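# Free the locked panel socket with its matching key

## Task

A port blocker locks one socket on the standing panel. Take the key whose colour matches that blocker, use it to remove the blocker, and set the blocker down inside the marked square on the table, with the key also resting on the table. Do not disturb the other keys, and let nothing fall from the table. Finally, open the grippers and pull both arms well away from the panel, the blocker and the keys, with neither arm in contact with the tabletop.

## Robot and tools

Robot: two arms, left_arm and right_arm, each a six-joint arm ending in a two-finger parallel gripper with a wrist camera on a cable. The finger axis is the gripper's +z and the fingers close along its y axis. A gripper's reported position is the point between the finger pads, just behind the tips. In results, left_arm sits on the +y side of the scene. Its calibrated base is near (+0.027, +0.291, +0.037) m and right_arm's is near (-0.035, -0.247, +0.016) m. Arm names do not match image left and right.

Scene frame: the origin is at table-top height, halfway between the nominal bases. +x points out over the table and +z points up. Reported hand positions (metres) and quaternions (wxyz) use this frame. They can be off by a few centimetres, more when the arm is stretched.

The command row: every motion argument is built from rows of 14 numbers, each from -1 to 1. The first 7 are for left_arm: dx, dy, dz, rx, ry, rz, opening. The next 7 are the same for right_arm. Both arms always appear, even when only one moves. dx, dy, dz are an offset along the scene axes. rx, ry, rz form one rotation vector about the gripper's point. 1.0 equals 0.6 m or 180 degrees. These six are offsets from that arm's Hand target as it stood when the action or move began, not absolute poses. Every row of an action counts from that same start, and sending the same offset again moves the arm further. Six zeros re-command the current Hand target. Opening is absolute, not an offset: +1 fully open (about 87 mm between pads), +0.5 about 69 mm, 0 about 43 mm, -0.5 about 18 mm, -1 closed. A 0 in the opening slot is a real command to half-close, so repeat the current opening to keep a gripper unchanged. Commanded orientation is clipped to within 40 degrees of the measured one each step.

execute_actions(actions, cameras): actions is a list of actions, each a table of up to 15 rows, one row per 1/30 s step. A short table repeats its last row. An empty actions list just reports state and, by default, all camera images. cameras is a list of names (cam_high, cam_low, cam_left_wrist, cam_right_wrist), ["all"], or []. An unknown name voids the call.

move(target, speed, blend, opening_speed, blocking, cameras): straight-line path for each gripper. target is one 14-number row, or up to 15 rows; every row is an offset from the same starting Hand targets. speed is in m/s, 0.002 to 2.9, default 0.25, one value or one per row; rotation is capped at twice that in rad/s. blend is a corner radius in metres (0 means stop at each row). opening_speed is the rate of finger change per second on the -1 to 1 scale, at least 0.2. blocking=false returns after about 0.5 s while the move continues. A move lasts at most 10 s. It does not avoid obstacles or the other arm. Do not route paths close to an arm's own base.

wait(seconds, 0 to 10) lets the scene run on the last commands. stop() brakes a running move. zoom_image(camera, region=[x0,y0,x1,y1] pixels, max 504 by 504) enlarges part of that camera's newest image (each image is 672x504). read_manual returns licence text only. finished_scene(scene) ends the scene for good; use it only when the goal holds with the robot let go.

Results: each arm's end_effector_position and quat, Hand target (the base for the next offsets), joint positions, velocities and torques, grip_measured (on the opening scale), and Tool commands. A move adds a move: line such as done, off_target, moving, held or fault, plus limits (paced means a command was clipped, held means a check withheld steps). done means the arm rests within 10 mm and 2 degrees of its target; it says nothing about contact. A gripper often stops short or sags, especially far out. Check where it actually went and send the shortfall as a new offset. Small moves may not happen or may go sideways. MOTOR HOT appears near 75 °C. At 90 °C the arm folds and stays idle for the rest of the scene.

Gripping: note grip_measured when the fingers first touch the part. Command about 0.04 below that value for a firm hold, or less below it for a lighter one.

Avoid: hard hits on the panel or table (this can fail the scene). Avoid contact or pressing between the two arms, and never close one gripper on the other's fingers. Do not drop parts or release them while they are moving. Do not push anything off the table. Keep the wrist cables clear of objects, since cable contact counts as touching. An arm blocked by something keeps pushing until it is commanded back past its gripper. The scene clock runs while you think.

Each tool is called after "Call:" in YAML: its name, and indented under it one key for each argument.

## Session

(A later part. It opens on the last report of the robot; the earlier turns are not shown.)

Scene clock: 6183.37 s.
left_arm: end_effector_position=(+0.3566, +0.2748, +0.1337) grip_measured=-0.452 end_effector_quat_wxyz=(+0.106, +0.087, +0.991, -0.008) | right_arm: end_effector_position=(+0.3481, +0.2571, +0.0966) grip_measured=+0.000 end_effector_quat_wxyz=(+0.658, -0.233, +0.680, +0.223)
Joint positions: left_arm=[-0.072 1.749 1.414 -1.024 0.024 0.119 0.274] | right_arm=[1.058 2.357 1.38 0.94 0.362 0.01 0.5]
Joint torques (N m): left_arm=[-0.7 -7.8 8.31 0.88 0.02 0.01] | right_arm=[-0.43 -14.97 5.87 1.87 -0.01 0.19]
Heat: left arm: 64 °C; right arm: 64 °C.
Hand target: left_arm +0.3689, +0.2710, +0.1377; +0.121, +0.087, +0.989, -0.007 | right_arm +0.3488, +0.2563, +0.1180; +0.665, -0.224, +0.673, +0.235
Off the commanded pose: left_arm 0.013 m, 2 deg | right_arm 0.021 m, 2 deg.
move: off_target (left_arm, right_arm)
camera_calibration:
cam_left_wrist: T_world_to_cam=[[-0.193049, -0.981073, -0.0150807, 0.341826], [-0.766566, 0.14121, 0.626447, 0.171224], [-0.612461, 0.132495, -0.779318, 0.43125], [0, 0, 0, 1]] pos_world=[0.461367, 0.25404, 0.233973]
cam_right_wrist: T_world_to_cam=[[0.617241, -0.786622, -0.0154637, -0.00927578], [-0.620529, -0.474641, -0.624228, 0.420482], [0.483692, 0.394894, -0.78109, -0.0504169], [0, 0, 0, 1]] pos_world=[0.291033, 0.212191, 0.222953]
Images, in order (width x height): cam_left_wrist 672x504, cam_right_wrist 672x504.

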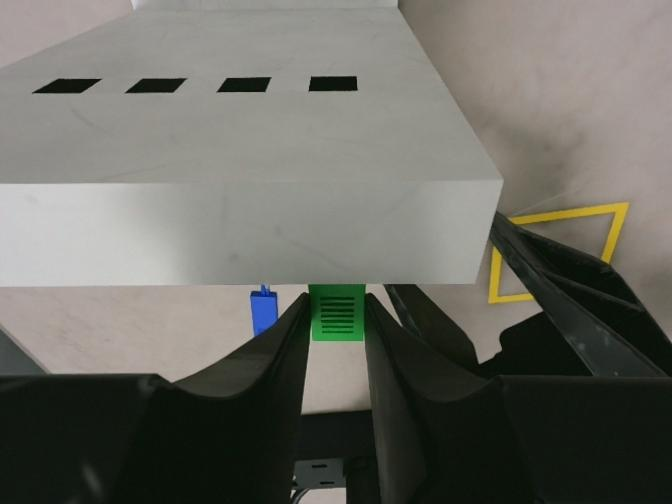

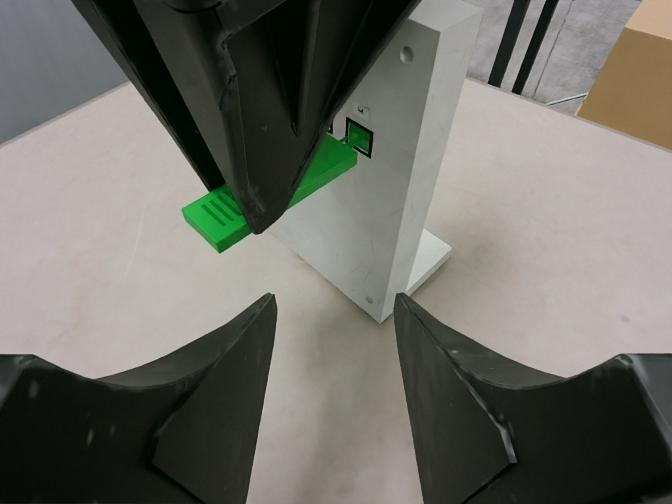

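Call:
move:
  target:
    - [-0.0335,0.0048,0.0,0,0,0,-0.62,0,0,0,0,0,0,0]
    - [0.0,-0.001,0,0,0,0,-0.62,0,0,0,0,0,0,0]
  speed: [0.05,0.05]
  cameras: ["cam_right_wrist","cam_left_wrist"]

Call:
zoom_image:
  camera: "cam_right_wrist"
  region: [350, 126, 374, 146]

Call:
zoom_image:
  camera: "cam_left_wrist"
  region: [280, 60, 400, 150]

Scene clock: 6230.00 s.
left_arm: end_effector_position=(+0.3564, +0.2747, +0.1337) grip_measured=-0.452 end_effector_quat_wxyz=(+0.105, +0.086, +0.991, -0.008) | right_arm: end_effector_position=(+0.3481, +0.2571, +0.0966) grip_measured=+0.000 end_effector_quat_wxyz=(+0.658, -0.233, +0.680, +0.223)
Joint positions: left_arm=[-0.072 1.75 1.415 -1.026 0.023 0.117 0.274] | right_arm=[1.058 2.357 1.38 0.94 0.362 0.01 0.5]
Joint torques (N m): left_arm=[-0.95 -7.82 8.23 0.87 0.05 0.01] | right_arm=[-0.5 -14.82 6 1.86 0.02 0.16]
Heat: left arm: 62 °C; right arm: 64 °C.
Hand target: left_arm +0.3688, +0.2704, +0.1376; +0.121, +0.087, +0.989, -0.007 | right_arm +0.3488, +0.2563, +0.1180; +0.665, -0.224, +0.673, +0.235
Off the commanded pose: left_arm 0.014 m, 2 deg | right_arm 0.021 m, 2 deg.
move: off_target (left_arm, right_arm)
camera_calibration:
cam_left_wrist: T_world_to_cam=[[-0.191221, -0.981435, -0.0148482, 0.341198], [-0.765899, 0.139732, 0.627593, 0.171048], [-0.613867, 0.131381, -0.7784, 0.431723], [0, 0, 0, 1]] pos_world=[0.46127, 0.254242, 0.233771]
cam_right_wrist: T_world_to_cam=[[0.617241, -0.786622, -0.0154637, -0.00927578], [-0.620529, -0.474641, -0.624228, 0.420482], [0.483692, 0.394894, -0.78109, -0.0504169], [0, 0, 0, 1]] pos_world=[0.291033, 0.212191, 0.222953]
Images, in order (width x height): cam_left_wrist 672x504, cam_right_wrist 672x504.

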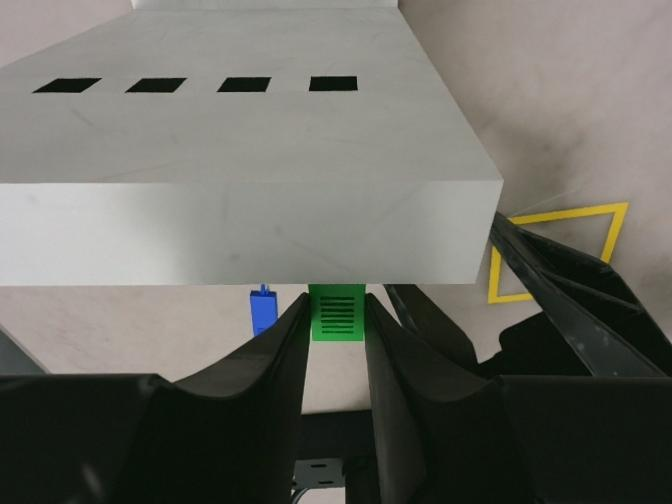

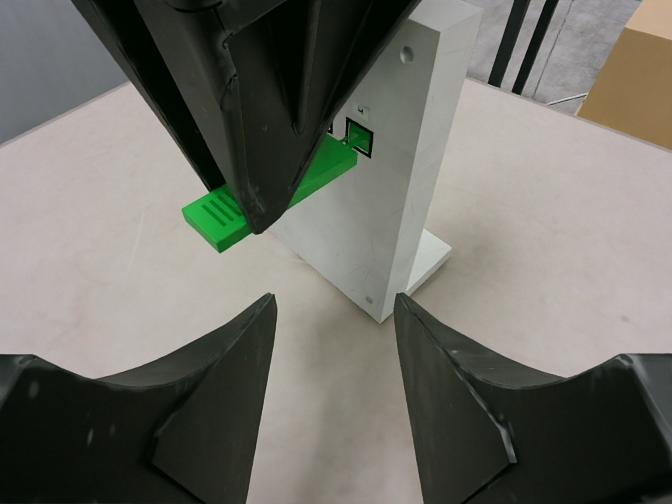

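Scaled by 21.000.

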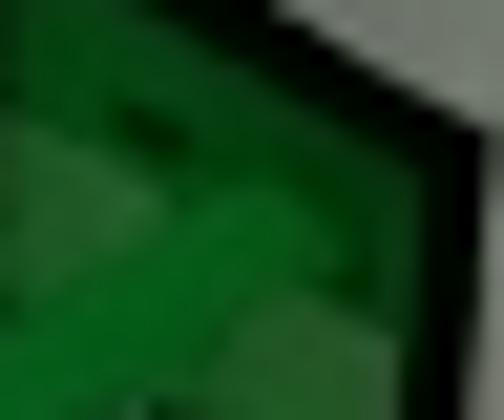

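Scaled by 4.200.

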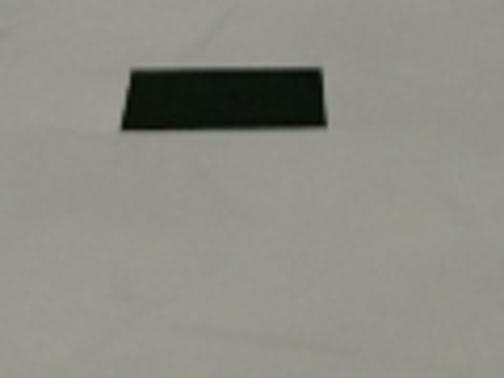

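Call:
move:
  target: [0.001,-0.0015,0,0,0,0,-0.62,0,0,0,0,0,0,0]
  speed: 0.05
  cameras: ["cam_right_wrist","cam_left_wrist"]

Call:
zoom_image:
  camera: "cam_right_wrist"
  region: [350, 126, 374, 146]

Call:
zoom_image:
  camera: "cam_left_wrist"
  region: [280, 60, 400, 150]

Scene clock: 6248.10 s.
left_arm: end_effector_position=(+0.3563, +0.2737, +0.1337) grip_measured=-0.452 end_effector_quat_wxyz=(+0.105, +0.086, +0.991, -0.008) | right_arm: end_effector_position=(+0.3481, +0.2571, +0.0966) grip_measured=+0.000 end_effector_quat_wxyz=(+0.658, -0.233, +0.680, +0.223)
Joint positions: left_arm=[-0.076 1.75 1.415 -1.026 0.023 0.115 0.274] | right_arm=[1.058 2.357 1.38 0.94 0.362 0.01 0.5]
Joint torques (N m): left_arm=[-0.92 -7.57 8.43 0.86 0.01 0.02] | right_arm=[-0.42 -14.84 6.06 1.79 0.01 0.14]
Heat: left arm: 64 °C; right arm: 64 °C.
Hand target: left_arm +0.3694, +0.2694, +0.1376; +0.121, +0.087, +0.989, -0.007 | right_arm +0.3488, +0.2563, +0.1180; +0.665, -0.224, +0.673, +0.235
Off the commanded pose: left_arm 0.014 m, 2 deg | right_arm 0.021 m, 2 deg.
move: off_target (left_arm, right_arm)
camera_calibration:
cam_left_wrist: T_world_to_cam=[[-0.191884, -0.981308, -0.0146921, 0.340355], [-0.76572, 0.140331, 0.627678, 0.170947], [-0.613884, 0.131692, -0.778334, 0.431781], [0, 0, 0, 1]] pos_world=[0.46127, 0.253142, 0.233771]
cam_right_wrist: T_world_to_cam=[[0.617241, -0.786622, -0.0154637, -0.00927578], [-0.620529, -0.474641, -0.624228, 0.420482], [0.483692, 0.394894, -0.78109, -0.0504169], [0, 0, 0, 1]] pos_world=[0.291033, 0.212191, 0.222953]
Images, in order (width x height): cam_left_wrist 672x504, cam_right_wrist 672x504.

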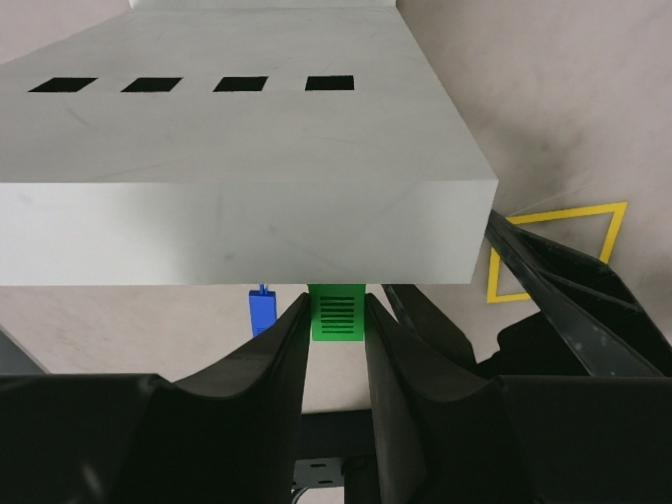

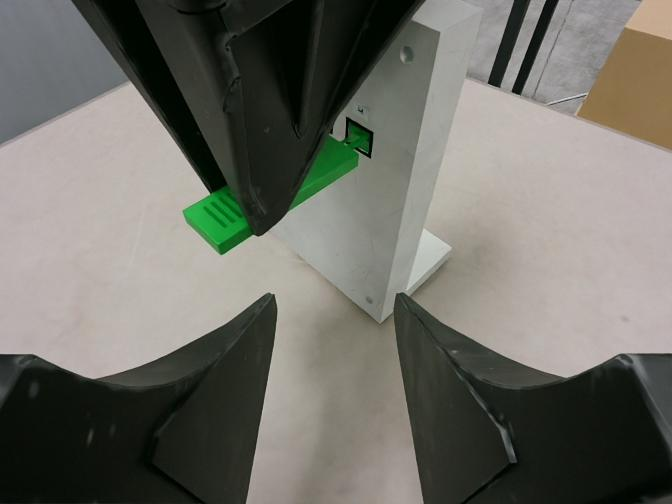

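Scaled by 21.000.

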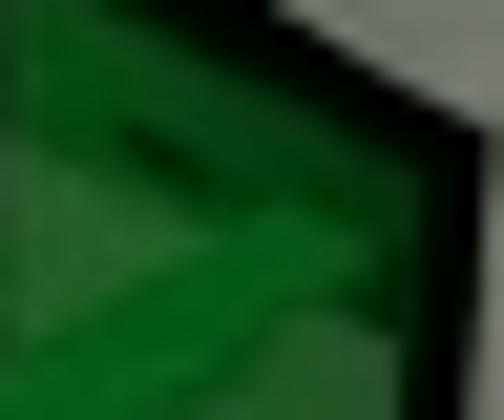

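Scaled by 4.200.

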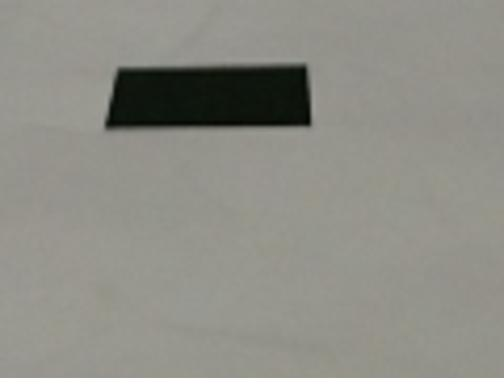

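Call:
move:
  target: [0.001,-0.0012,0,0,0,0,-0.62,0,0,0,0,0,0,0]
  speed: 0.05
  cameras: ["cam_right_wrist","cam_left_wrist"]

Call:
zoom_image:
  camera: "cam_right_wrist"
  region: [350, 126, 374, 146]

Call:
zoom_image:
  camera: "cam_left_wrist"
  region: [280, 60, 400, 150]

Scene clock: 6263.30 s.
left_arm: end_effector_position=(+0.3566, +0.2736, +0.1340) grip_measured=-0.452 end_effector_quat_wxyz=(+0.104, +0.085, +0.991, -0.008) | right_arm: end_effector_position=(+0.3481, +0.2571, +0.0966) grip_measured=+0.000 end_effector_quat_wxyz=(+0.658, -0.233, +0.680, +0.223)
Joint positions: left_arm=[-0.076 1.753 1.419 -1.03 0.023 0.113 0.274] | right_arm=[1.058 2.357 1.38 0.94 0.362 0.01 0.5]
Joint torques (N m): left_arm=[-0.92 -7.62 8.39 0.86 0 0] | right_arm=[-0.55 -14.84 6.05 1.79 -0.01 0.1]
Heat: left arm: 64 °C; right arm: 64 °C.
Hand target: left_arm +0.3702, +0.2687, +0.1377; +0.121, +0.087, +0.989, -0.007 | right_arm +0.3488, +0.2563, +0.1180; +0.665, -0.224, +0.673, +0.235
Off the commanded pose: left_arm 0.015 m, 2 deg | right_arm 0.021 m, 2 deg.
move: off_target (left_arm, right_arm)
camera_calibration:
cam_left_wrist: T_world_to_cam=[[-0.189747, -0.981734, -0.0139274, 0.339595], [-0.764552, 0.138841, 0.629431, 0.170672], [-0.616001, 0.130081, -0.776931, 0.433197], [0, 0, 0, 1]] pos_world=[0.461774, 0.253345, 0.233868]
cam_right_wrist: T_world_to_cam=[[0.617241, -0.786622, -0.0154637, -0.00927578], [-0.620529, -0.474641, -0.624228, 0.420482], [0.483692, 0.394894, -0.78109, -0.0504169], [0, 0, 0, 1]] pos_world=[0.291033, 0.212191, 0.222953]
Images, in order (width x height): cam_left_wrist 672x504, cam_right_wrist 672x504.

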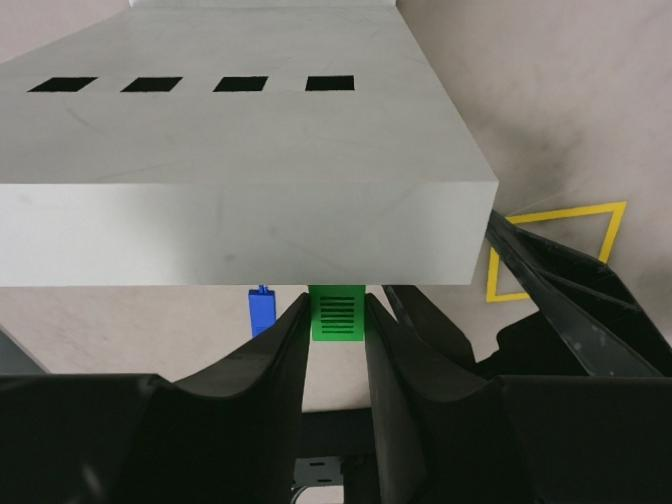

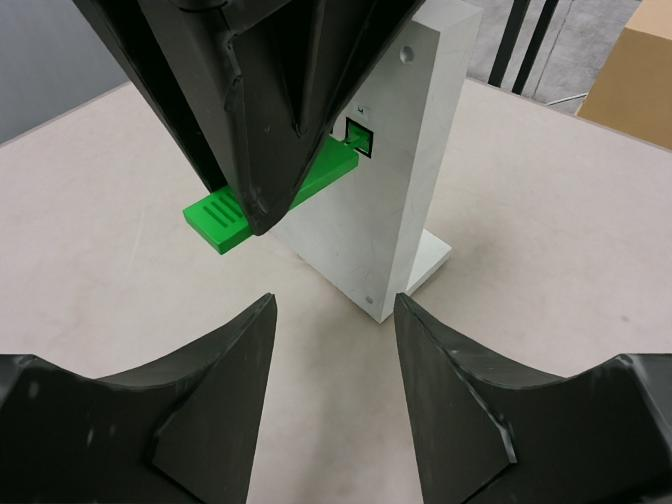

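Scaled by 21.000.

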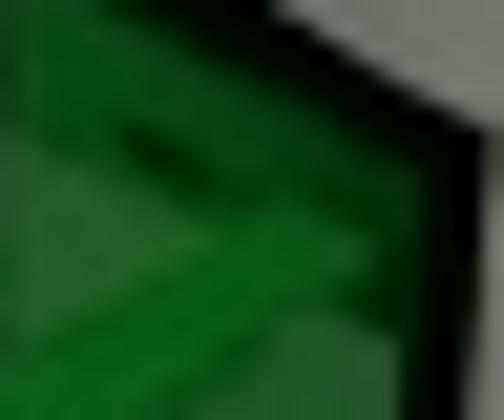

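Scaled by 4.200.

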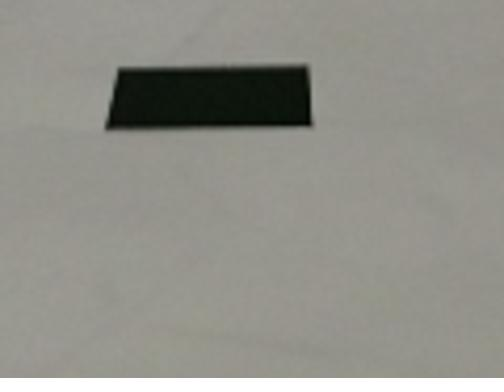

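Call:
move:
  target: [-0.0005,-0.0015,0,0,0,0,-0.62,0,0,0,0,0,0,0]
  speed: 0.05
  cameras: ["cam_right_wrist","cam_left_wrist"]

Call:
zoom_image:
  camera: "cam_right_wrist"
  region: [350, 126, 374, 146]

Call:
zoom_image:
  camera: "cam_left_wrist"
  region: [280, 60, 400, 150]

Scene clock: 6270.10 s.
left_arm: end_effector_position=(+0.3565, +0.2735, +0.1340) grip_measured=-0.452 end_effector_quat_wxyz=(+0.103, +0.085, +0.991, -0.006) | right_arm: end_effector_position=(+0.3481, +0.2571, +0.0966) grip_measured=+0.000 end_effector_quat_wxyz=(+0.658, -0.233, +0.680, +0.223)
Joint positions: left_arm=[-0.078 1.753 1.419 -1.03 0.018 0.11 0.274] | right_arm=[1.058 2.357 1.38 0.94 0.362 0.01 0.5]
Joint torques (N m): left_arm=[-0.99 -7.82 8.23 0.91 0.07 0.02] | right_arm=[-0.49 -14.86 6.01 1.84 -0.02 0.15]
Heat: left arm: 64 °C; right arm: 64 °C.
Hand target: left_arm +0.3698, +0.2679, +0.1377; +0.121, +0.087, +0.989, -0.007 | right_arm +0.3488, +0.2563, +0.1180; +0.665, -0.224, +0.673, +0.235
Off the commanded pose: left_arm 0.015 m, 2 deg | right_arm 0.021 m, 2 deg.
move: off_target (left_arm, right_arm)
camera_calibration:
cam_left_wrist: T_world_to_cam=[[-0.188747, -0.981858, -0.0181726, 0.339643], [-0.764572, 0.135314, 0.630175, 0.17146], [-0.616283, 0.132838, -0.776241, 0.432392], [0, 0, 0, 1]] pos_world=[0.461676, 0.252842, 0.233763]
cam_right_wrist: T_world_to_cam=[[0.617241, -0.786622, -0.0154637, -0.00927578], [-0.620529, -0.474641, -0.624228, 0.420482], [0.483692, 0.394894, -0.78109, -0.0504169], [0, 0, 0, 1]] pos_world=[0.291033, 0.212191, 0.222953]
Images, in order (width x height): cam_left_wrist 672x504, cam_right_wrist 672x504.

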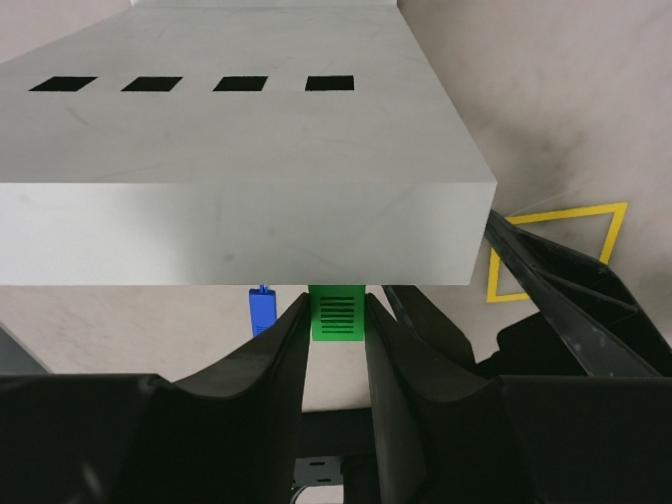

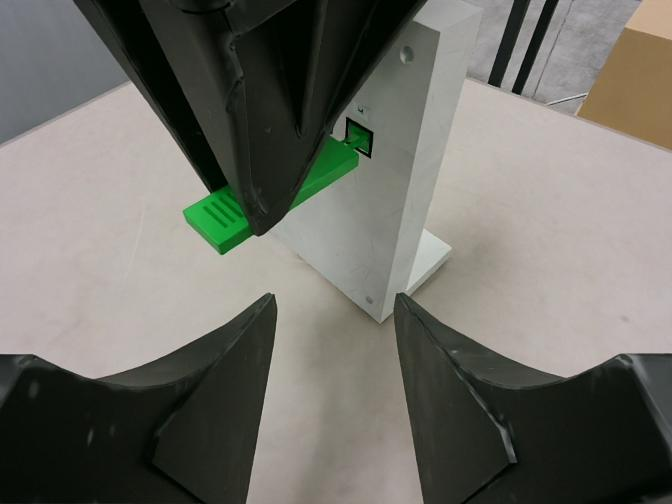

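Scaled by 21.000.

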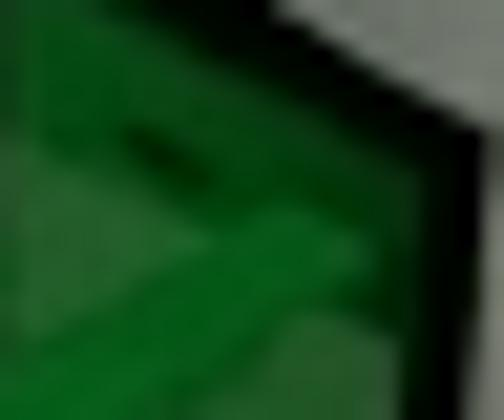

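Scaled by 4.200.

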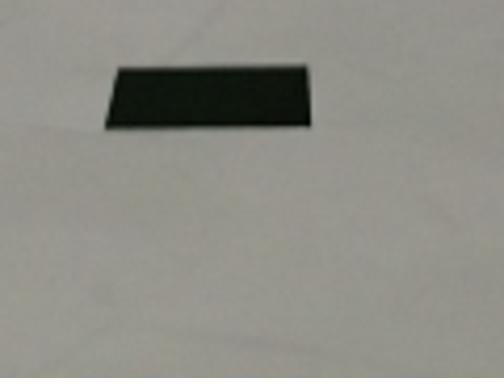

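Call:
move:
  target: [0,-0.0018,0,0,0,0,-0.62,0,0,0,0,0,0,0]
  speed: 0.05
  cameras: ["cam_right_wrist","cam_left_wrist"]

Call:
zoom_image:
  camera: "cam_right_wrist"
  region: [350, 126, 374, 146]

Call:
zoom_image:
  camera: "cam_left_wrist"
  region: [280, 60, 400, 150]

Scene clock: 6280.63 s.
left_arm: end_effector_position=(+0.3564, +0.2726, +0.1340) grip_measured=-0.452 end_effector_quat_wxyz=(+0.103, +0.085, +0.991, -0.006) | right_arm: end_effector_position=(+0.3481, +0.2571, +0.0966) grip_measured=+0.000 end_effector_quat_wxyz=(+0.658, -0.233, +0.680, +0.223)
Joint positions: left_arm=[-0.082 1.753 1.419 -1.03 0.016 0.107 0.274] | right_arm=[1.058 2.357 1.38 0.94 0.362 0.01 0.5]
Joint torques (N m): left_arm=[-0.99 -7.73 8.28 0.9 0.04 0.03] | right_arm=[-0.44 -14.67 5.94 1.8 -0.01 0.1]
Heat: left arm: 63 °C; right arm: 64 °C.
Hand target: left_arm +0.3698, +0.2667, +0.1377; +0.121, +0.087, +0.989, -0.007 | right_arm +0.3488, +0.2563, +0.1180; +0.665, -0.224, +0.673, +0.235
Off the commanded pose: left_arm 0.015 m, 2 deg | right_arm 0.021 m, 2 deg.
move: off_target (left_arm, right_arm)
camera_calibration:
cam_left_wrist: T_world_to_cam=[[-0.188828, -0.981819, -0.0193831, 0.338952], [-0.764624, 0.134614, 0.630261, 0.171699], [-0.616193, 0.133832, -0.776141, 0.432147], [0, 0, 0, 1]] pos_world=[0.461575, 0.251841, 0.233762]
cam_right_wrist: T_world_to_cam=[[0.617241, -0.786622, -0.0154637, -0.00927578], [-0.620529, -0.474641, -0.624228, 0.420482], [0.483692, 0.394894, -0.78109, -0.0504169], [0, 0, 0, 1]] pos_world=[0.291033, 0.212191, 0.222953]
Images, in order (width x height): cam_left_wrist 672x504, cam_right_wrist 672x504.

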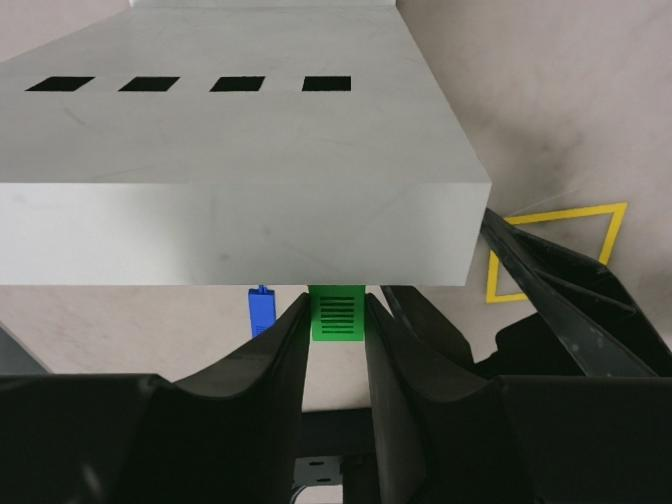

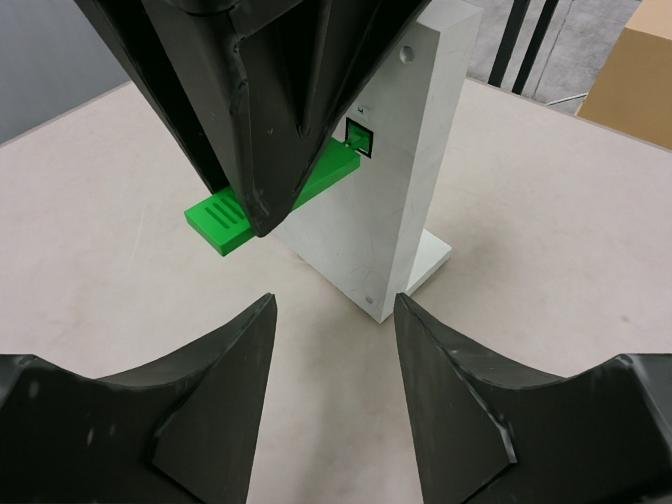

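Scaled by 21.000.

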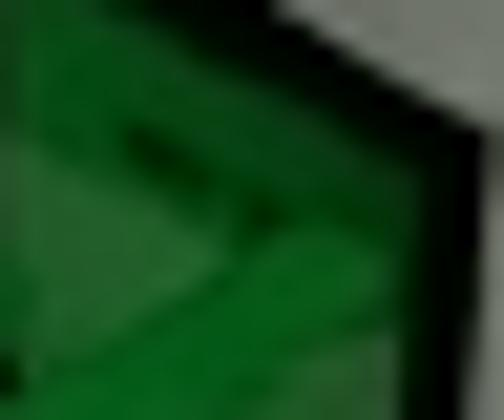

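Scaled by 4.200.

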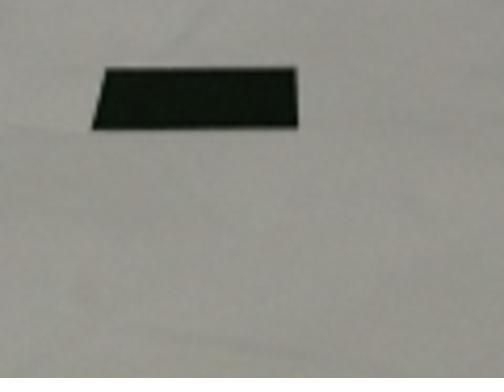

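Call:
move:
  target: [-0.0333,0.0165,0.003,0,0,0,-0.62,0,0,0,0,0,0,0]
  speed: 0.05

Call:
execute_actions:
  actions:
    - [[0,0.01,0.01,0,0,0,-0.62,0,0,0,0,0,0,0],[0,-0.01,-0.01,0,0,0,-0.62,0,0,0,0,0,0,0],[0,0.01,0.01,0,0,0,-0.62,0,0,0,0,0,0,0],[0,-0.01,-0.01,0,0,0,-0.62,0,0,0,0,0,0,0],[0,0.01,0.01,0,0,0,-0.62,0,0,0,0,0,0,0],[0,-0.01,-0.01,0,0,0,-0.62,0,0,0,0,0,0,0],[0,0.01,0.01,0,0,0,-0.62,0,0,0,0,0,0,0],[0,-0.01,-0.01,0,0,0,-0.62,0,0,0,0,0,0,0],[0,0.01,0.01,0,0,0,-0.62,0,0,0,0,0,0,0],[0,-0.01,-0.01,0,0,0,-0.62,0,0,0,0,0,0,0],[0,0.01,0.01,0,0,0,-0.62,0,0,0,0,0,0,0],[0,-0.01,-0.01,0,0,0,-0.62,0,0,0,0,0,0,0],[0,0.008,0.008,0,0,0,-0.62,0,0,0,0,0,0,0],[0,-0.005,-0.005,0,0,0,-0.62,0,0,0,0,0,0,0],[0,0,0,0,0,0,-0.62,0,0,0,0,0,0,0]]

Scene clock: 6338.70 s.
left_arm: end_effector_position=(+0.3457, +0.2736, +0.1291) grip_measured=-0.452 end_effector_quat_wxyz=(+0.095, +0.089, +0.991, -0.005) | right_arm: end_effector_position=(+0.3481, +0.2571, +0.0966) grip_measured=+0.000 end_effector_quat_wxyz=(+0.658, -0.233, +0.680, +0.223)
Joint positions: left_arm=[-0.082 1.73 1.373 -1.024 0.016 0.115 0.274] | right_arm=[1.058 2.357 1.38 0.94 0.362 0.01 0.5]
Joint torques (N m): left_arm=[0.99 -12.94 5.23 0.85 0.13 0.21] | right_arm=[-0.53 -14.91 5.9 1.86 -0.04 0.17]
Heat: left arm: 62 °C; right arm: 64 °C.
Hand target: left_arm +0.3498, +0.2766, +0.1395; +0.121, +0.087, +0.989, -0.007 | right_arm +0.3488, +0.2563, +0.1180; +0.665, -0.224, +0.673, +0.235
Off the commanded pose: left_arm 0.012 m, 3 deg | right_arm 0.021 m, 2 deg.
move: off_target (left_arm, right_arm)

Scene clock: 6339.40 s.
left_arm: end_effector_position=(+0.3437, +0.2781, +0.1257) grip_measured=-0.452 end_effector_quat_wxyz=(+0.093, +0.086, +0.992, -0.005) | right_arm: end_effector_position=(+0.3481, +0.2571, +0.0966) grip_measured=+0.000 end_effector_quat_wxyz=(+0.658, -0.233, +0.680, +0.223)
Joint positions: left_arm=[-0.068 1.727 1.357 -1.015 0.017 0.123 0.274] | right_arm=[1.058 2.357 1.38 0.94 0.362 0.01 0.5]
Joint torques (N m): left_arm=[0.06 -12.85 6.5 0.78 0.12 0.11] | right_arm=[-0.54 -14.79 5.94 1.82 -0.04 0.15]
Heat: left arm: 62 °C; right arm: 64 °C.
Hand target: left_arm +0.3498, +0.2767, +0.1396; +0.121, +0.087, +0.989, -0.007 | right_arm +0.3488, +0.2563, +0.1180; +0.665, -0.224, +0.673, +0.235
Off the commanded pose: left_arm 0.015 m, 3 deg | right_arm 0.021 m, 2 deg.

Call:
execute_actions:
  actions:
    - [[0,0.01,0.01,0,0,0,-0.62,0,0,0,0,0,0,0],[0,-0.01,-0.01,0,0,0,-0.62,0,0,0,0,0,0,0],[0,0.01,0.01,0,0,0,-0.62,0,0,0,0,0,0,0],[0,-0.01,-0.01,0,0,0,-0.62,0,0,0,0,0,0,0],[0,0.01,0.01,0,0,0,-0.62,0,0,0,0,0,0,0],[0,-0.01,-0.01,0,0,0,-0.62,0,0,0,0,0,0,0],[0,0.01,0.01,0,0,0,-0.62,0,0,0,0,0,0,0],[0,-0.01,-0.01,0,0,0,-0.62,0,0,0,0,0,0,0],[0,0.01,0.01,0,0,0,-0.62,0,0,0,0,0,0,0],[0,-0.01,-0.01,0,0,0,-0.62,0,0,0,0,0,0,0],[0,0.01,0.01,0,0,0,-0.62,0,0,0,0,0,0,0],[0,-0.01,-0.01,0,0,0,-0.62,0,0,0,0,0,0,0],[0,0.008,0.008,0,0,0,-0.62,0,0,0,0,0,0,0],[0,-0.005,-0.005,0,0,0,-0.62,0,0,0,0,0,0,0],[0,0,0,0,0,0,-0.62,0,0,0,0,0,0,0]]

Call:
execute_actions:
  actions:
    - [[0,0.01,0.01,0,0,0,-0.62,0,0,0,0,0,0,0],[0,-0.01,-0.01,0,0,0,-0.62,0,0,0,0,0,0,0],[0,0.01,0.01,0,0,0,-0.62,0,0,0,0,0,0,0],[0,-0.01,-0.01,0,0,0,-0.62,0,0,0,0,0,0,0],[0,0.01,0.01,0,0,0,-0.62,0,0,0,0,0,0,0],[0,-0.01,-0.01,0,0,0,-0.62,0,0,0,0,0,0,0],[0,0.01,0.01,0,0,0,-0.62,0,0,0,0,0,0,0],[0,-0.01,-0.01,0,0,0,-0.62,0,0,0,0,0,0,0],[0,0.01,0.01,0,0,0,-0.62,0,0,0,0,0,0,0],[0,-0.01,-0.01,0,0,0,-0.62,0,0,0,0,0,0,0],[0,0.01,0.01,0,0,0,-0.62,0,0,0,0,0,0,0],[0,-0.01,-0.01,0,0,0,-0.62,0,0,0,0,0,0,0],[0,0.008,0.008,0,0,0,-0.62,0,0,0,0,0,0,0],[0,-0.005,-0.005,0,0,0,-0.62,0,0,0,0,0,0,0],[0,0,0,0,0,0,-0.62,0,0,0,0,0,0,0]]
  cameras: ["cam_right_wrist","cam_left_wrist"]

Scene clock: 6366.20 s.
left_arm: end_effector_position=(+0.3438, +0.2782, +0.1257) grip_measured=-0.452 end_effector_quat_wxyz=(+0.093, +0.087, +0.992, -0.005) | right_arm: end_effector_position=(+0.3481, +0.2571, +0.0966) grip_measured=+0.000 end_effector_quat_wxyz=(+0.658, -0.233, +0.680, +0.223)
Joint positions: left_arm=[-0.068 1.727 1.357 -1.014 0.017 0.124 0.274] | right_arm=[1.058 2.357 1.38 0.94 0.362 0.01 0.5]
Joint torques (N m): left_arm=[-0.03 -12.78 6.5 0.77 0.1 0.08] | right_arm=[-0.66 -14.65 5.87 1.82 0 0.08]
Heat: left arm: 60 °C; right arm: 64 °C.
Hand target: left_arm +0.3499, +0.2767, +0.1396; +0.121, +0.087, +0.989, -0.007 | right_arm +0.3488, +0.2563, +0.1180; +0.665, -0.224, +0.673, +0.235
Off the commanded pose: left_arm 0.015 m, 3 deg | right_arm 0.021 m, 2 deg.

Scene clock: 6366.90 s.
left_arm: end_effector_position=(+0.3437, +0.2782, +0.1257) grip_measured=-0.452 end_effector_quat_wxyz=(+0.093, +0.087, +0.992, -0.005) | right_arm: end_effector_position=(+0.3481, +0.2571, +0.0966) grip_measured=+0.000 end_effector_quat_wxyz=(+0.658, -0.233, +0.680, +0.223)
Joint positions: left_arm=[-0.068 1.727 1.357 -1.015 0.017 0.124 0.274] | right_arm=[1.058 2.357 1.38 0.94 0.362 0.01 0.5]
Joint torques (N m): left_arm=[-0.02 -12.78 6.52 0.76 0.11 0.11] | right_arm=[-0.66 -15.02 5.91 1.82 0.01 0.12]
Heat: left arm: 60 °C; right arm: 64 °C.
Hand target: left_arm +0.3498, +0.2767, +0.1396; +0.121, +0.087, +0.989, -0.007 | right_arm +0.3488, +0.2563, +0.1180; +0.665, -0.224, +0.673, +0.235
Off the commanded pose: left_arm 0.015 m, 3 deg | right_arm 0.021 m, 2 deg.
camera_calibration:
cam_left_wrist: T_world_to_cam=[[-0.192482, -0.981122, -0.0187308, 0.342854], [-0.750765, 0.134944, 0.646639, 0.159587], [-0.631904, 0.138529, -0.762566, 0.419504], [0, 0, 0, 1]] pos_world=[0.450892, 0.256733, 0.223127]
cam_right_wrist: T_world_to_cam=[[0.617241, -0.786622, -0.0154637, -0.00927578], [-0.620529, -0.474641, -0.624228, 0.420482], [0.483692, 0.394894, -0.78109, -0.0504169], [0, 0, 0, 1]] pos_world=[0.291033, 0.212191, 0.222953]
Images, in order (width x height): cam_left_wrist 672x504, cam_right_wrist 672x504.

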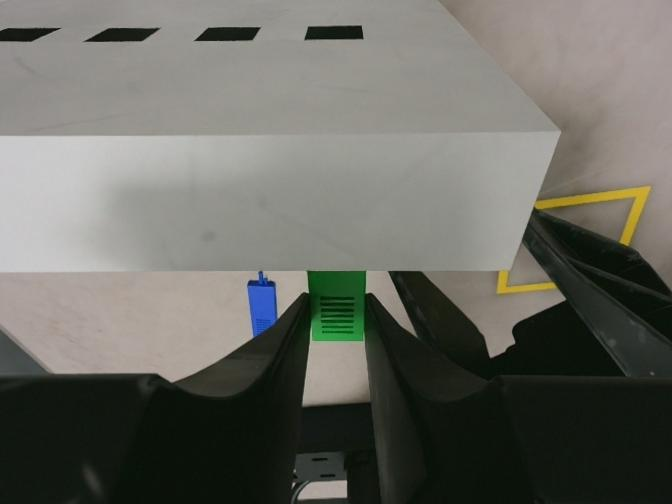

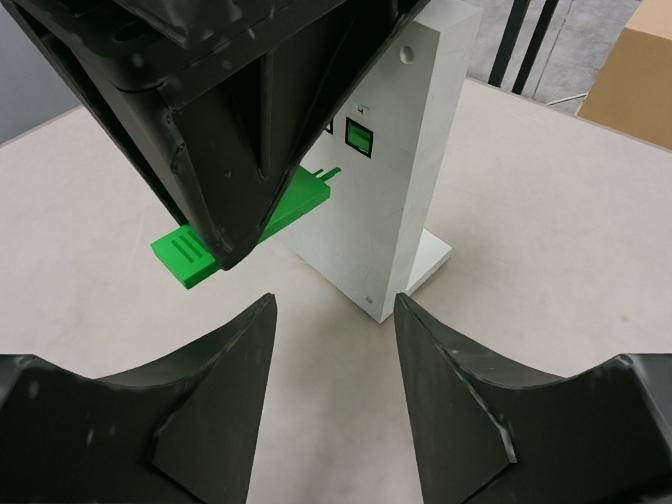

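Call:
move:
  target: [0.0147,-0.0026,0.0135,-0.0013,-0.0072,0,-0.62,0,0,0,0,0,0,0]
  speed: 0.03

Call:
execute_actions:
  actions:
    - [[0,0.01,0.01,0,0,0,-0.62,0,0,0,0,0,0,0],[0,-0.01,-0.01,0,0,0,-0.62,0,0,0,0,0,0,0],[0,0.01,0.01,0,0,0,-0.62,0,0,0,0,0,0,0],[0,-0.01,-0.01,0,0,0,-0.62,0,0,0,0,0,0,0],[0,0.01,0.01,0,0,0,-0.62,0,0,0,0,0,0,0],[0,-0.01,-0.01,0,0,0,-0.62,0,0,0,0,0,0,0],[0,0.01,0.01,0,0,0,-0.62,0,0,0,0,0,0,0],[0,-0.01,-0.01,0,0,0,-0.62,0,0,0,0,0,0,0],[0,0.01,0.01,0,0,0,-0.62,0,0,0,0,0,0,0],[0,-0.01,-0.01,0,0,0,-0.62,0,0,0,0,0,0,0],[0,0.01,0.01,0,0,0,-0.62,0,0,0,0,0,0,0],[0,-0.01,-0.01,0,0,0,-0.62,0,0,0,0,0,0,0],[0,0.008,0.008,0,0,0,-0.62,0,0,0,0,0,0,0],[0,-0.005,-0.005,0,0,0,-0.62,0,0,0,0,0,0,0],[0,0,0,0,0,0,-0.62,0,0,0,0,0,0,0]]
  cameras: ["cam_right_wrist","cam_left_wrist"]

Call:
zoom_image:
  camera: "cam_right_wrist"
  region: [324, 112, 380, 168]

Call:
zoom_image:
  camera: "cam_left_wrist"
  region: [280, 40, 400, 130]

Scene clock: 6394.90 s.
left_arm: end_effector_position=(+0.3498, +0.2779, +0.1315) grip_measured=-0.452 end_effector_quat_wxyz=(+0.104, +0.087, +0.991, -0.005) | right_arm: end_effector_position=(+0.3481, +0.2571, +0.0966) grip_measured=+0.000 end_effector_quat_wxyz=(+0.658, -0.233, +0.680, +0.223)
Joint positions: left_arm=[-0.068 1.727 1.379 -1.016 0.017 0.124 0.274] | right_arm=[1.058 2.357 1.38 0.94 0.362 0.01 0.5]
Joint torques (N m): left_arm=[-0.17 -11.81 8.03 0.71 0.16 0.09] | right_arm=[-0.53 -14.84 5.9 1.78 -0.06 0.12]
Heat: left arm: 59 °C; right arm: 64 °C.
Hand target: left_arm +0.3586, +0.2751, +0.1476; +0.132, +0.087, +0.987, -0.008 | right_arm +0.3488, +0.2563, +0.1180; +0.665, -0.224, +0.673, +0.235
Off the commanded pose: left_arm 0.019 m, 3 deg | right_arm 0.021 m, 2 deg.
move: off_target (left_arm, right_arm)

Scene clock: 6395.60 s.
left_arm: end_effector_position=(+0.3528, +0.2768, +0.1358) grip_measured=-0.452 end_effector_quat_wxyz=(+0.109, +0.087, +0.990, -0.005) | right_arm: end_effector_position=(+0.3481, +0.2571, +0.0966) grip_measured=+0.000 end_effector_quat_wxyz=(+0.658, -0.233, +0.680, +0.223)
Joint positions: left_arm=[-0.07 1.727 1.396 -1.022 0.018 0.122 0.274] | right_arm=[1.058 2.357 1.38 0.94 0.362 0.01 0.5]
Joint torques (N m): left_arm=[0.08 -11.77 6.75 0.81 0.13 0.13] | right_arm=[-0.47 -14.87 5.87 1.81 -0.02 0.15]
Heat: left arm: 59 °C; right arm: 64 °C.
Hand target: left_arm +0.3586, +0.2752, +0.1476; +0.132, +0.087, +0.987, -0.008 | right_arm +0.3488, +0.2563, +0.1180; +0.665, -0.224, +0.673, +0.235
Off the commanded pose: left_arm 0.013 m, 3 deg | right_arm 0.021 m, 2 deg.
camera_calibration:
cam_left_wrist: T_world_to_cam=[[-0.192063, -0.981132, -0.0221638, 0.343804], [-0.770964, 0.13687, 0.621998, 0.170022], [-0.607229, 0.13655, -0.782705, 0.42776], [0, 0, 0, 1]] pos_world=[0.456861, 0.255635, 0.236677]
cam_right_wrist: T_world_to_cam=[[0.617241, -0.786622, -0.0154637, -0.00927578], [-0.620529, -0.474641, -0.624228, 0.420482], [0.483692, 0.394894, -0.78109, -0.0504169], [0, 0, 0, 1]] pos_world=[0.291033, 0.212191, 0.222953]
Images, in order (width x height): cam_left_wrist 672x504, cam_right_wrist 672x504.

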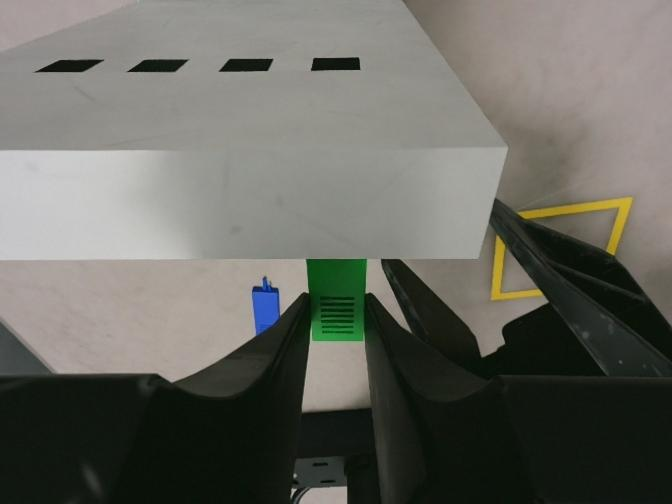

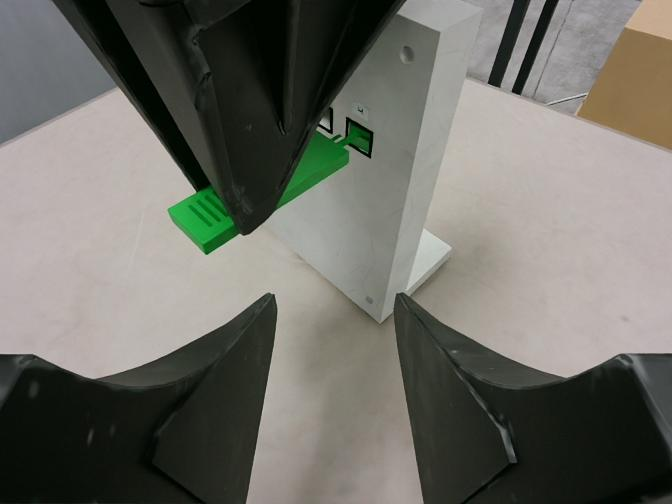

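Scaled by 9.000.

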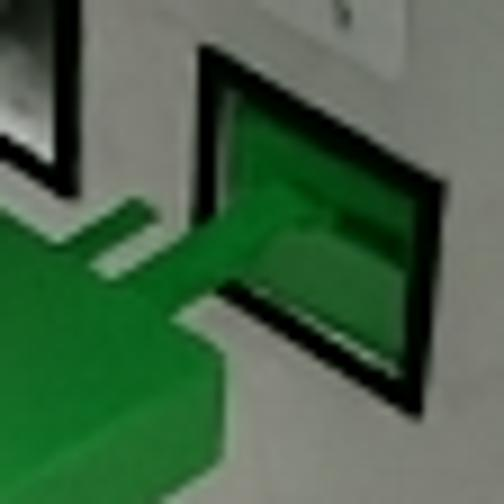

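Scaled by 4.200.

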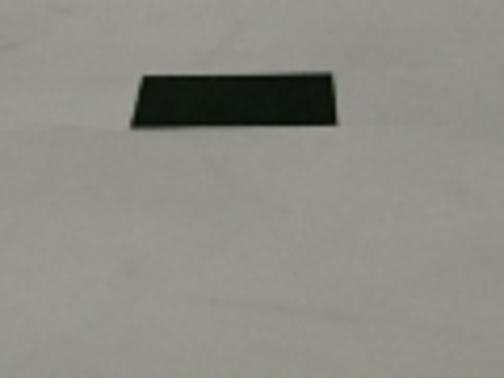

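Call:
move:
  target: [0,0,-0.0037,0.00045,0.0025,0,-0.62,0,0,0,0,0,0,0]
  speed: 0.03

Call:
execute_actions:
  actions:
    - [[0,0.01,0.01,0,0,0,-0.62,0,0,0,0,0,0,0],[0,-0.01,-0.01,0,0,0,-0.62,0,0,0,0,0,0,0],[0,0.01,0.01,0,0,0,-0.62,0,0,0,0,0,0,0],[0,-0.01,-0.01,0,0,0,-0.62,0,0,0,0,0,0,0],[0,0.01,0.01,0,0,0,-0.62,0,0,0,0,0,0,0],[0,-0.01,-0.01,0,0,0,-0.62,0,0,0,0,0,0,0],[0,0.01,0.01,0,0,0,-0.62,0,0,0,0,0,0,0],[0,-0.01,-0.01,0,0,0,-0.62,0,0,0,0,0,0,0],[0,0.01,0.01,0,0,0,-0.62,0,0,0,0,0,0,0],[0,-0.01,-0.01,0,0,0,-0.62,0,0,0,0,0,0,0],[0,0.01,0.01,0,0,0,-0.62,0,0,0,0,0,0,0],[0,-0.01,-0.01,0,0,0,-0.62,0,0,0,0,0,0,0],[0,0.008,0.008,0,0,0,-0.62,0,0,0,0,0,0,0],[0,-0.005,-0.005,0,0,0,-0.62,0,0,0,0,0,0,0],[0,0,0,0,0,0,-0.62,0,0,0,0,0,0,0]]
  cameras: ["cam_right_wrist","cam_left_wrist"]

Call:
zoom_image:
  camera: "cam_right_wrist"
  region: [324, 112, 380, 168]

Call:
zoom_image:
  camera: "cam_left_wrist"
  region: [280, 40, 400, 130]

Scene clock: 6430.30 s.
left_arm: end_effector_position=(+0.3528, +0.2768, +0.1358) grip_measured=-0.452 end_effector_quat_wxyz=(+0.109, +0.087, +0.990, -0.005) | right_arm: end_effector_position=(+0.3481, +0.2571, +0.0966) grip_measured=+0.000 end_effector_quat_wxyz=(+0.658, -0.233, +0.680, +0.223)
Joint positions: left_arm=[-0.07 1.727 1.396 -1.022 0.018 0.122 0.274] | right_arm=[1.058 2.357 1.38 0.94 0.362 0.01 0.5]
Joint torques (N m): left_arm=[-0.01 -11.06 6.94 0.79 0.14 0.11] | right_arm=[-0.34 -14.79 5.83 1.83 -0.05 0.12]
Heat: left arm: 59 °C; right arm: 64 °C.
Hand target: left_arm +0.3586, +0.2752, +0.1454; +0.129, +0.087, +0.988, -0.008 | right_arm +0.3488, +0.2563, +0.1180; +0.665, -0.224, +0.673, +0.235
Off the commanded pose: left_arm 0.011 m, 2 deg | right_arm 0.021 m, 2 deg.
move: off_target (left_arm, right_arm)

Scene clock: 6431.00 s.
left_arm: end_effector_position=(+0.3528, +0.2766, +0.1364) grip_measured=-0.452 end_effector_quat_wxyz=(+0.109, +0.087, +0.990, -0.005) | right_arm: end_effector_position=(+0.3481, +0.2571, +0.0966) grip_measured=+0.000 end_effector_quat_wxyz=(+0.658, -0.233, +0.680, +0.223)
Joint positions: left_arm=[-0.071 1.727 1.399 -1.024 0.018 0.121 0.274] | right_arm=[1.058 2.357 1.38 0.94 0.362 0.01 0.5]
Joint torques (N m): left_arm=[-0.13 -11.08 6.68 0.83 0.13 0.09] | right_arm=[-0.61 -14.61 5.82 1.86 -0.07 0.09]
Heat: left arm: 59 °C; right arm: 64 °C.
Hand target: left_arm +0.3586, +0.2751, +0.1454; +0.128, +0.087, +0.988, -0.008 | right_arm +0.3488, +0.2563, +0.1180; +0.665, -0.224, +0.673, +0.235
Off the commanded pose: left_arm 0.011 m, 2 deg | right_arm 0.021 m, 2 deg.
camera_calibration:
cam_left_wrist: T_world_to_cam=[[-0.192132, -0.981131, -0.0216118, 0.343521], [-0.770961, 0.137276, 0.621912, 0.169591], [-0.607211, 0.136151, -0.782789, 0.428371], [0, 0, 0, 1]] pos_world=[0.456861, 0.255436, 0.237277]
cam_right_wrist: T_world_to_cam=[[0.617241, -0.786622, -0.0154637, -0.00927578], [-0.620529, -0.474641, -0.624228, 0.420482], [0.483692, 0.394894, -0.78109, -0.0504169], [0, 0, 0, 1]] pos_world=[0.291033, 0.212191, 0.222953]
Images, in order (width x height): cam_left_wrist 672x504, cam_right_wrist 672x504.

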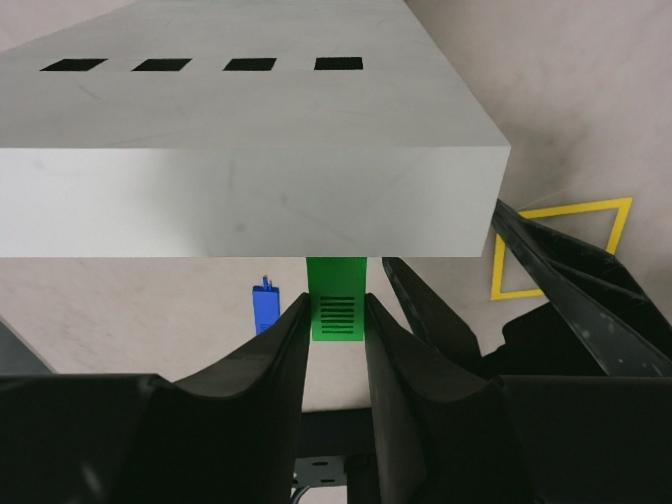

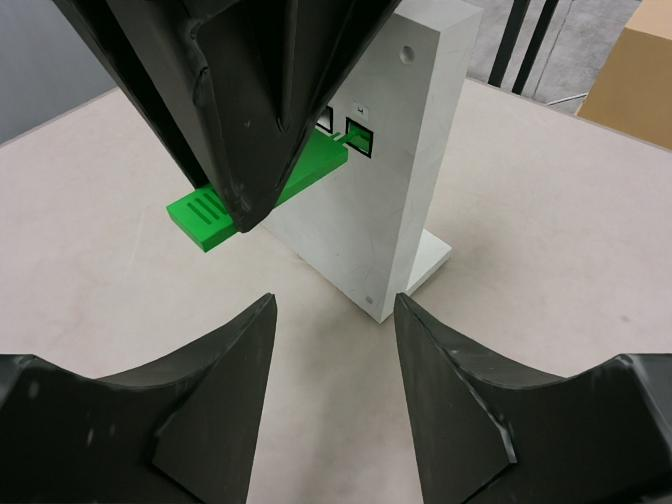

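Scaled by 9.000.

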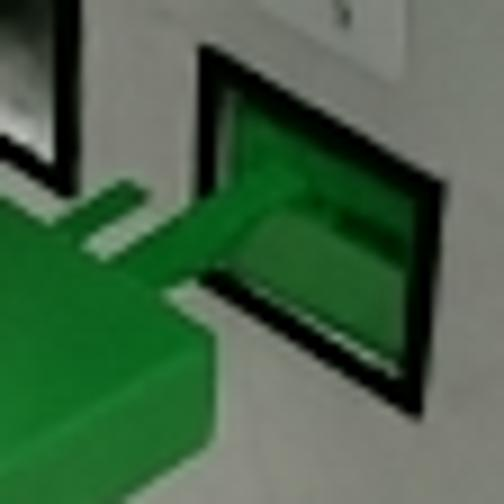

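Scaled by 4.200.

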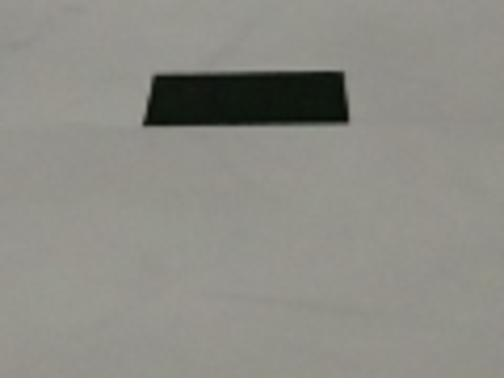

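Call:
execute_actions:
  actions:
    - [[0,0.01,0.01,0,0,0,-0.62,0,0,0,0,0,0,0],[0,-0.01,-0.01,0,0,0,-0.62,0,0,0,0,0,0,0],[0,0.01,0.01,0,0,0,-0.62,0,0,0,0,0,0,0],[0,-0.01,-0.01,0,0,0,-0.62,0,0,0,0,0,0,0],[0,0.01,0.01,0,0,0,-0.62,0,0,0,0,0,0,0],[0,-0.01,-0.01,0,0,0,-0.62,0,0,0,0,0,0,0],[0,0.01,0.01,0,0,0,-0.62,0,0,0,0,0,0,0],[0,-0.01,-0.01,0,0,0,-0.62,0,0,0,0,0,0,0],[0,0.01,0.01,0,0,0,-0.62,0,0,0,0,0,0,0],[0,-0.01,-0.01,0,0,0,-0.62,0,0,0,0,0,0,0],[0,0.01,0.01,0,0,0,-0.62,0,0,0,0,0,0,0],[0,-0.01,-0.01,0,0,0,-0.62,0,0,0,0,0,0,0],[0,0.008,0.008,0,0,0,-0.62,0,0,0,0,0,0,0],[0,-0.005,-0.005,0,0,0,-0.62,0,0,0,0,0,0,0],[0,0,0,0,0,0,-0.62,0,0,0,0,0,0,0]]

Call:
execute_actions:
  actions:
    - [[0,0.01,0.01,0,0,0,-0.62,0,0,0,0,0,0,0],[0,-0.01,-0.01,0,0,0,-0.62,0,0,0,0,0,0,0],[0,0.01,0.01,0,0,0,-0.62,0,0,0,0,0,0,0],[0,-0.01,-0.01,0,0,0,-0.62,0,0,0,0,0,0,0],[0,0.01,0.01,0,0,0,-0.62,0,0,0,0,0,0,0],[0,-0.01,-0.01,0,0,0,-0.62,0,0,0,0,0,0,0],[0,0.01,0.01,0,0,0,-0.62,0,0,0,0,0,0,0],[0,-0.01,-0.01,0,0,0,-0.62,0,0,0,0,0,0,0],[0,0.01,0.01,0,0,0,-0.62,0,0,0,0,0,0,0],[0,-0.01,-0.01,0,0,0,-0.62,0,0,0,0,0,0,0],[0,0.01,0.01,0,0,0,-0.62,0,0,0,0,0,0,0],[0,-0.01,-0.01,0,0,0,-0.62,0,0,0,0,0,0,0],[0,0.008,0.008,0,0,0,-0.62,0,0,0,0,0,0,0],[0,-0.005,-0.005,0,0,0,-0.62,0,0,0,0,0,0,0],[0,0,0,0,0,0,-0.62,0,0,0,0,0,0,0]]

Scene clock: 6448.77 s.
left_arm: end_effector_position=(+0.3529, +0.2765, +0.1364) grip_measured=-0.452 end_effector_quat_wxyz=(+0.109, +0.087, +0.990, -0.005) | right_arm: end_effector_position=(+0.3481, +0.2571, +0.0966) grip_measured=+0.000 end_effector_quat_wxyz=(+0.658, -0.233, +0.680, +0.223)
Joint positions: left_arm=[-0.071 1.727 1.399 -1.024 0.018 0.121 0.274] | right_arm=[1.058 2.357 1.38 0.94 0.362 0.01 0.5]
Joint torques (N m): left_arm=[0.03 -11.03 6.8 0.81 0.1 0.08] | right_arm=[-0.46 -14.86 5.79 1.82 0.04 0.08]
Heat: left arm: 60 °C; right arm: 64 °C.
Hand target: left_arm +0.3586, +0.2751, +0.1454; +0.128, +0.087, +0.988, -0.008 | right_arm +0.3488, +0.2563, +0.1180; +0.665, -0.224, +0.673, +0.235
Off the commanded pose: left_arm 0.011 m, 2 deg | right_arm 0.021 m, 2 deg.

Scene clock: 6449.47 s.
left_arm: end_effector_position=(+0.3527, +0.2767, +0.1364) grip_measured=-0.452 end_effector_quat_wxyz=(+0.109, +0.086, +0.990, -0.005) | right_arm: end_effector_position=(+0.3481, +0.2571, +0.0966) grip_measured=+0.000 end_effector_quat_wxyz=(+0.658, -0.233, +0.680, +0.223)
Joint positions: left_arm=[-0.07 1.727 1.399 -1.025 0.019 0.121 0.274] | right_arm=[1.058 2.357 1.38 0.94 0.362 0.01 0.5]
Joint torques (N m): left_arm=[0.01 -10.97 6.71 0.79 0.12 0.07] | right_arm=[-0.49 -14.79 6.2 1.77 -0.03 0.1]
Heat: left arm: 61 °C; right arm: 64 °C.
Hand target: left_arm +0.3586, +0.2751, +0.1454; +0.128, +0.087, +0.988, -0.008 | right_arm +0.3488, +0.2563, +0.1180; +0.665, -0.224, +0.673, +0.235
Off the commanded pose: left_arm 0.011 m, 2 deg | right_arm 0.021 m, 2 deg.


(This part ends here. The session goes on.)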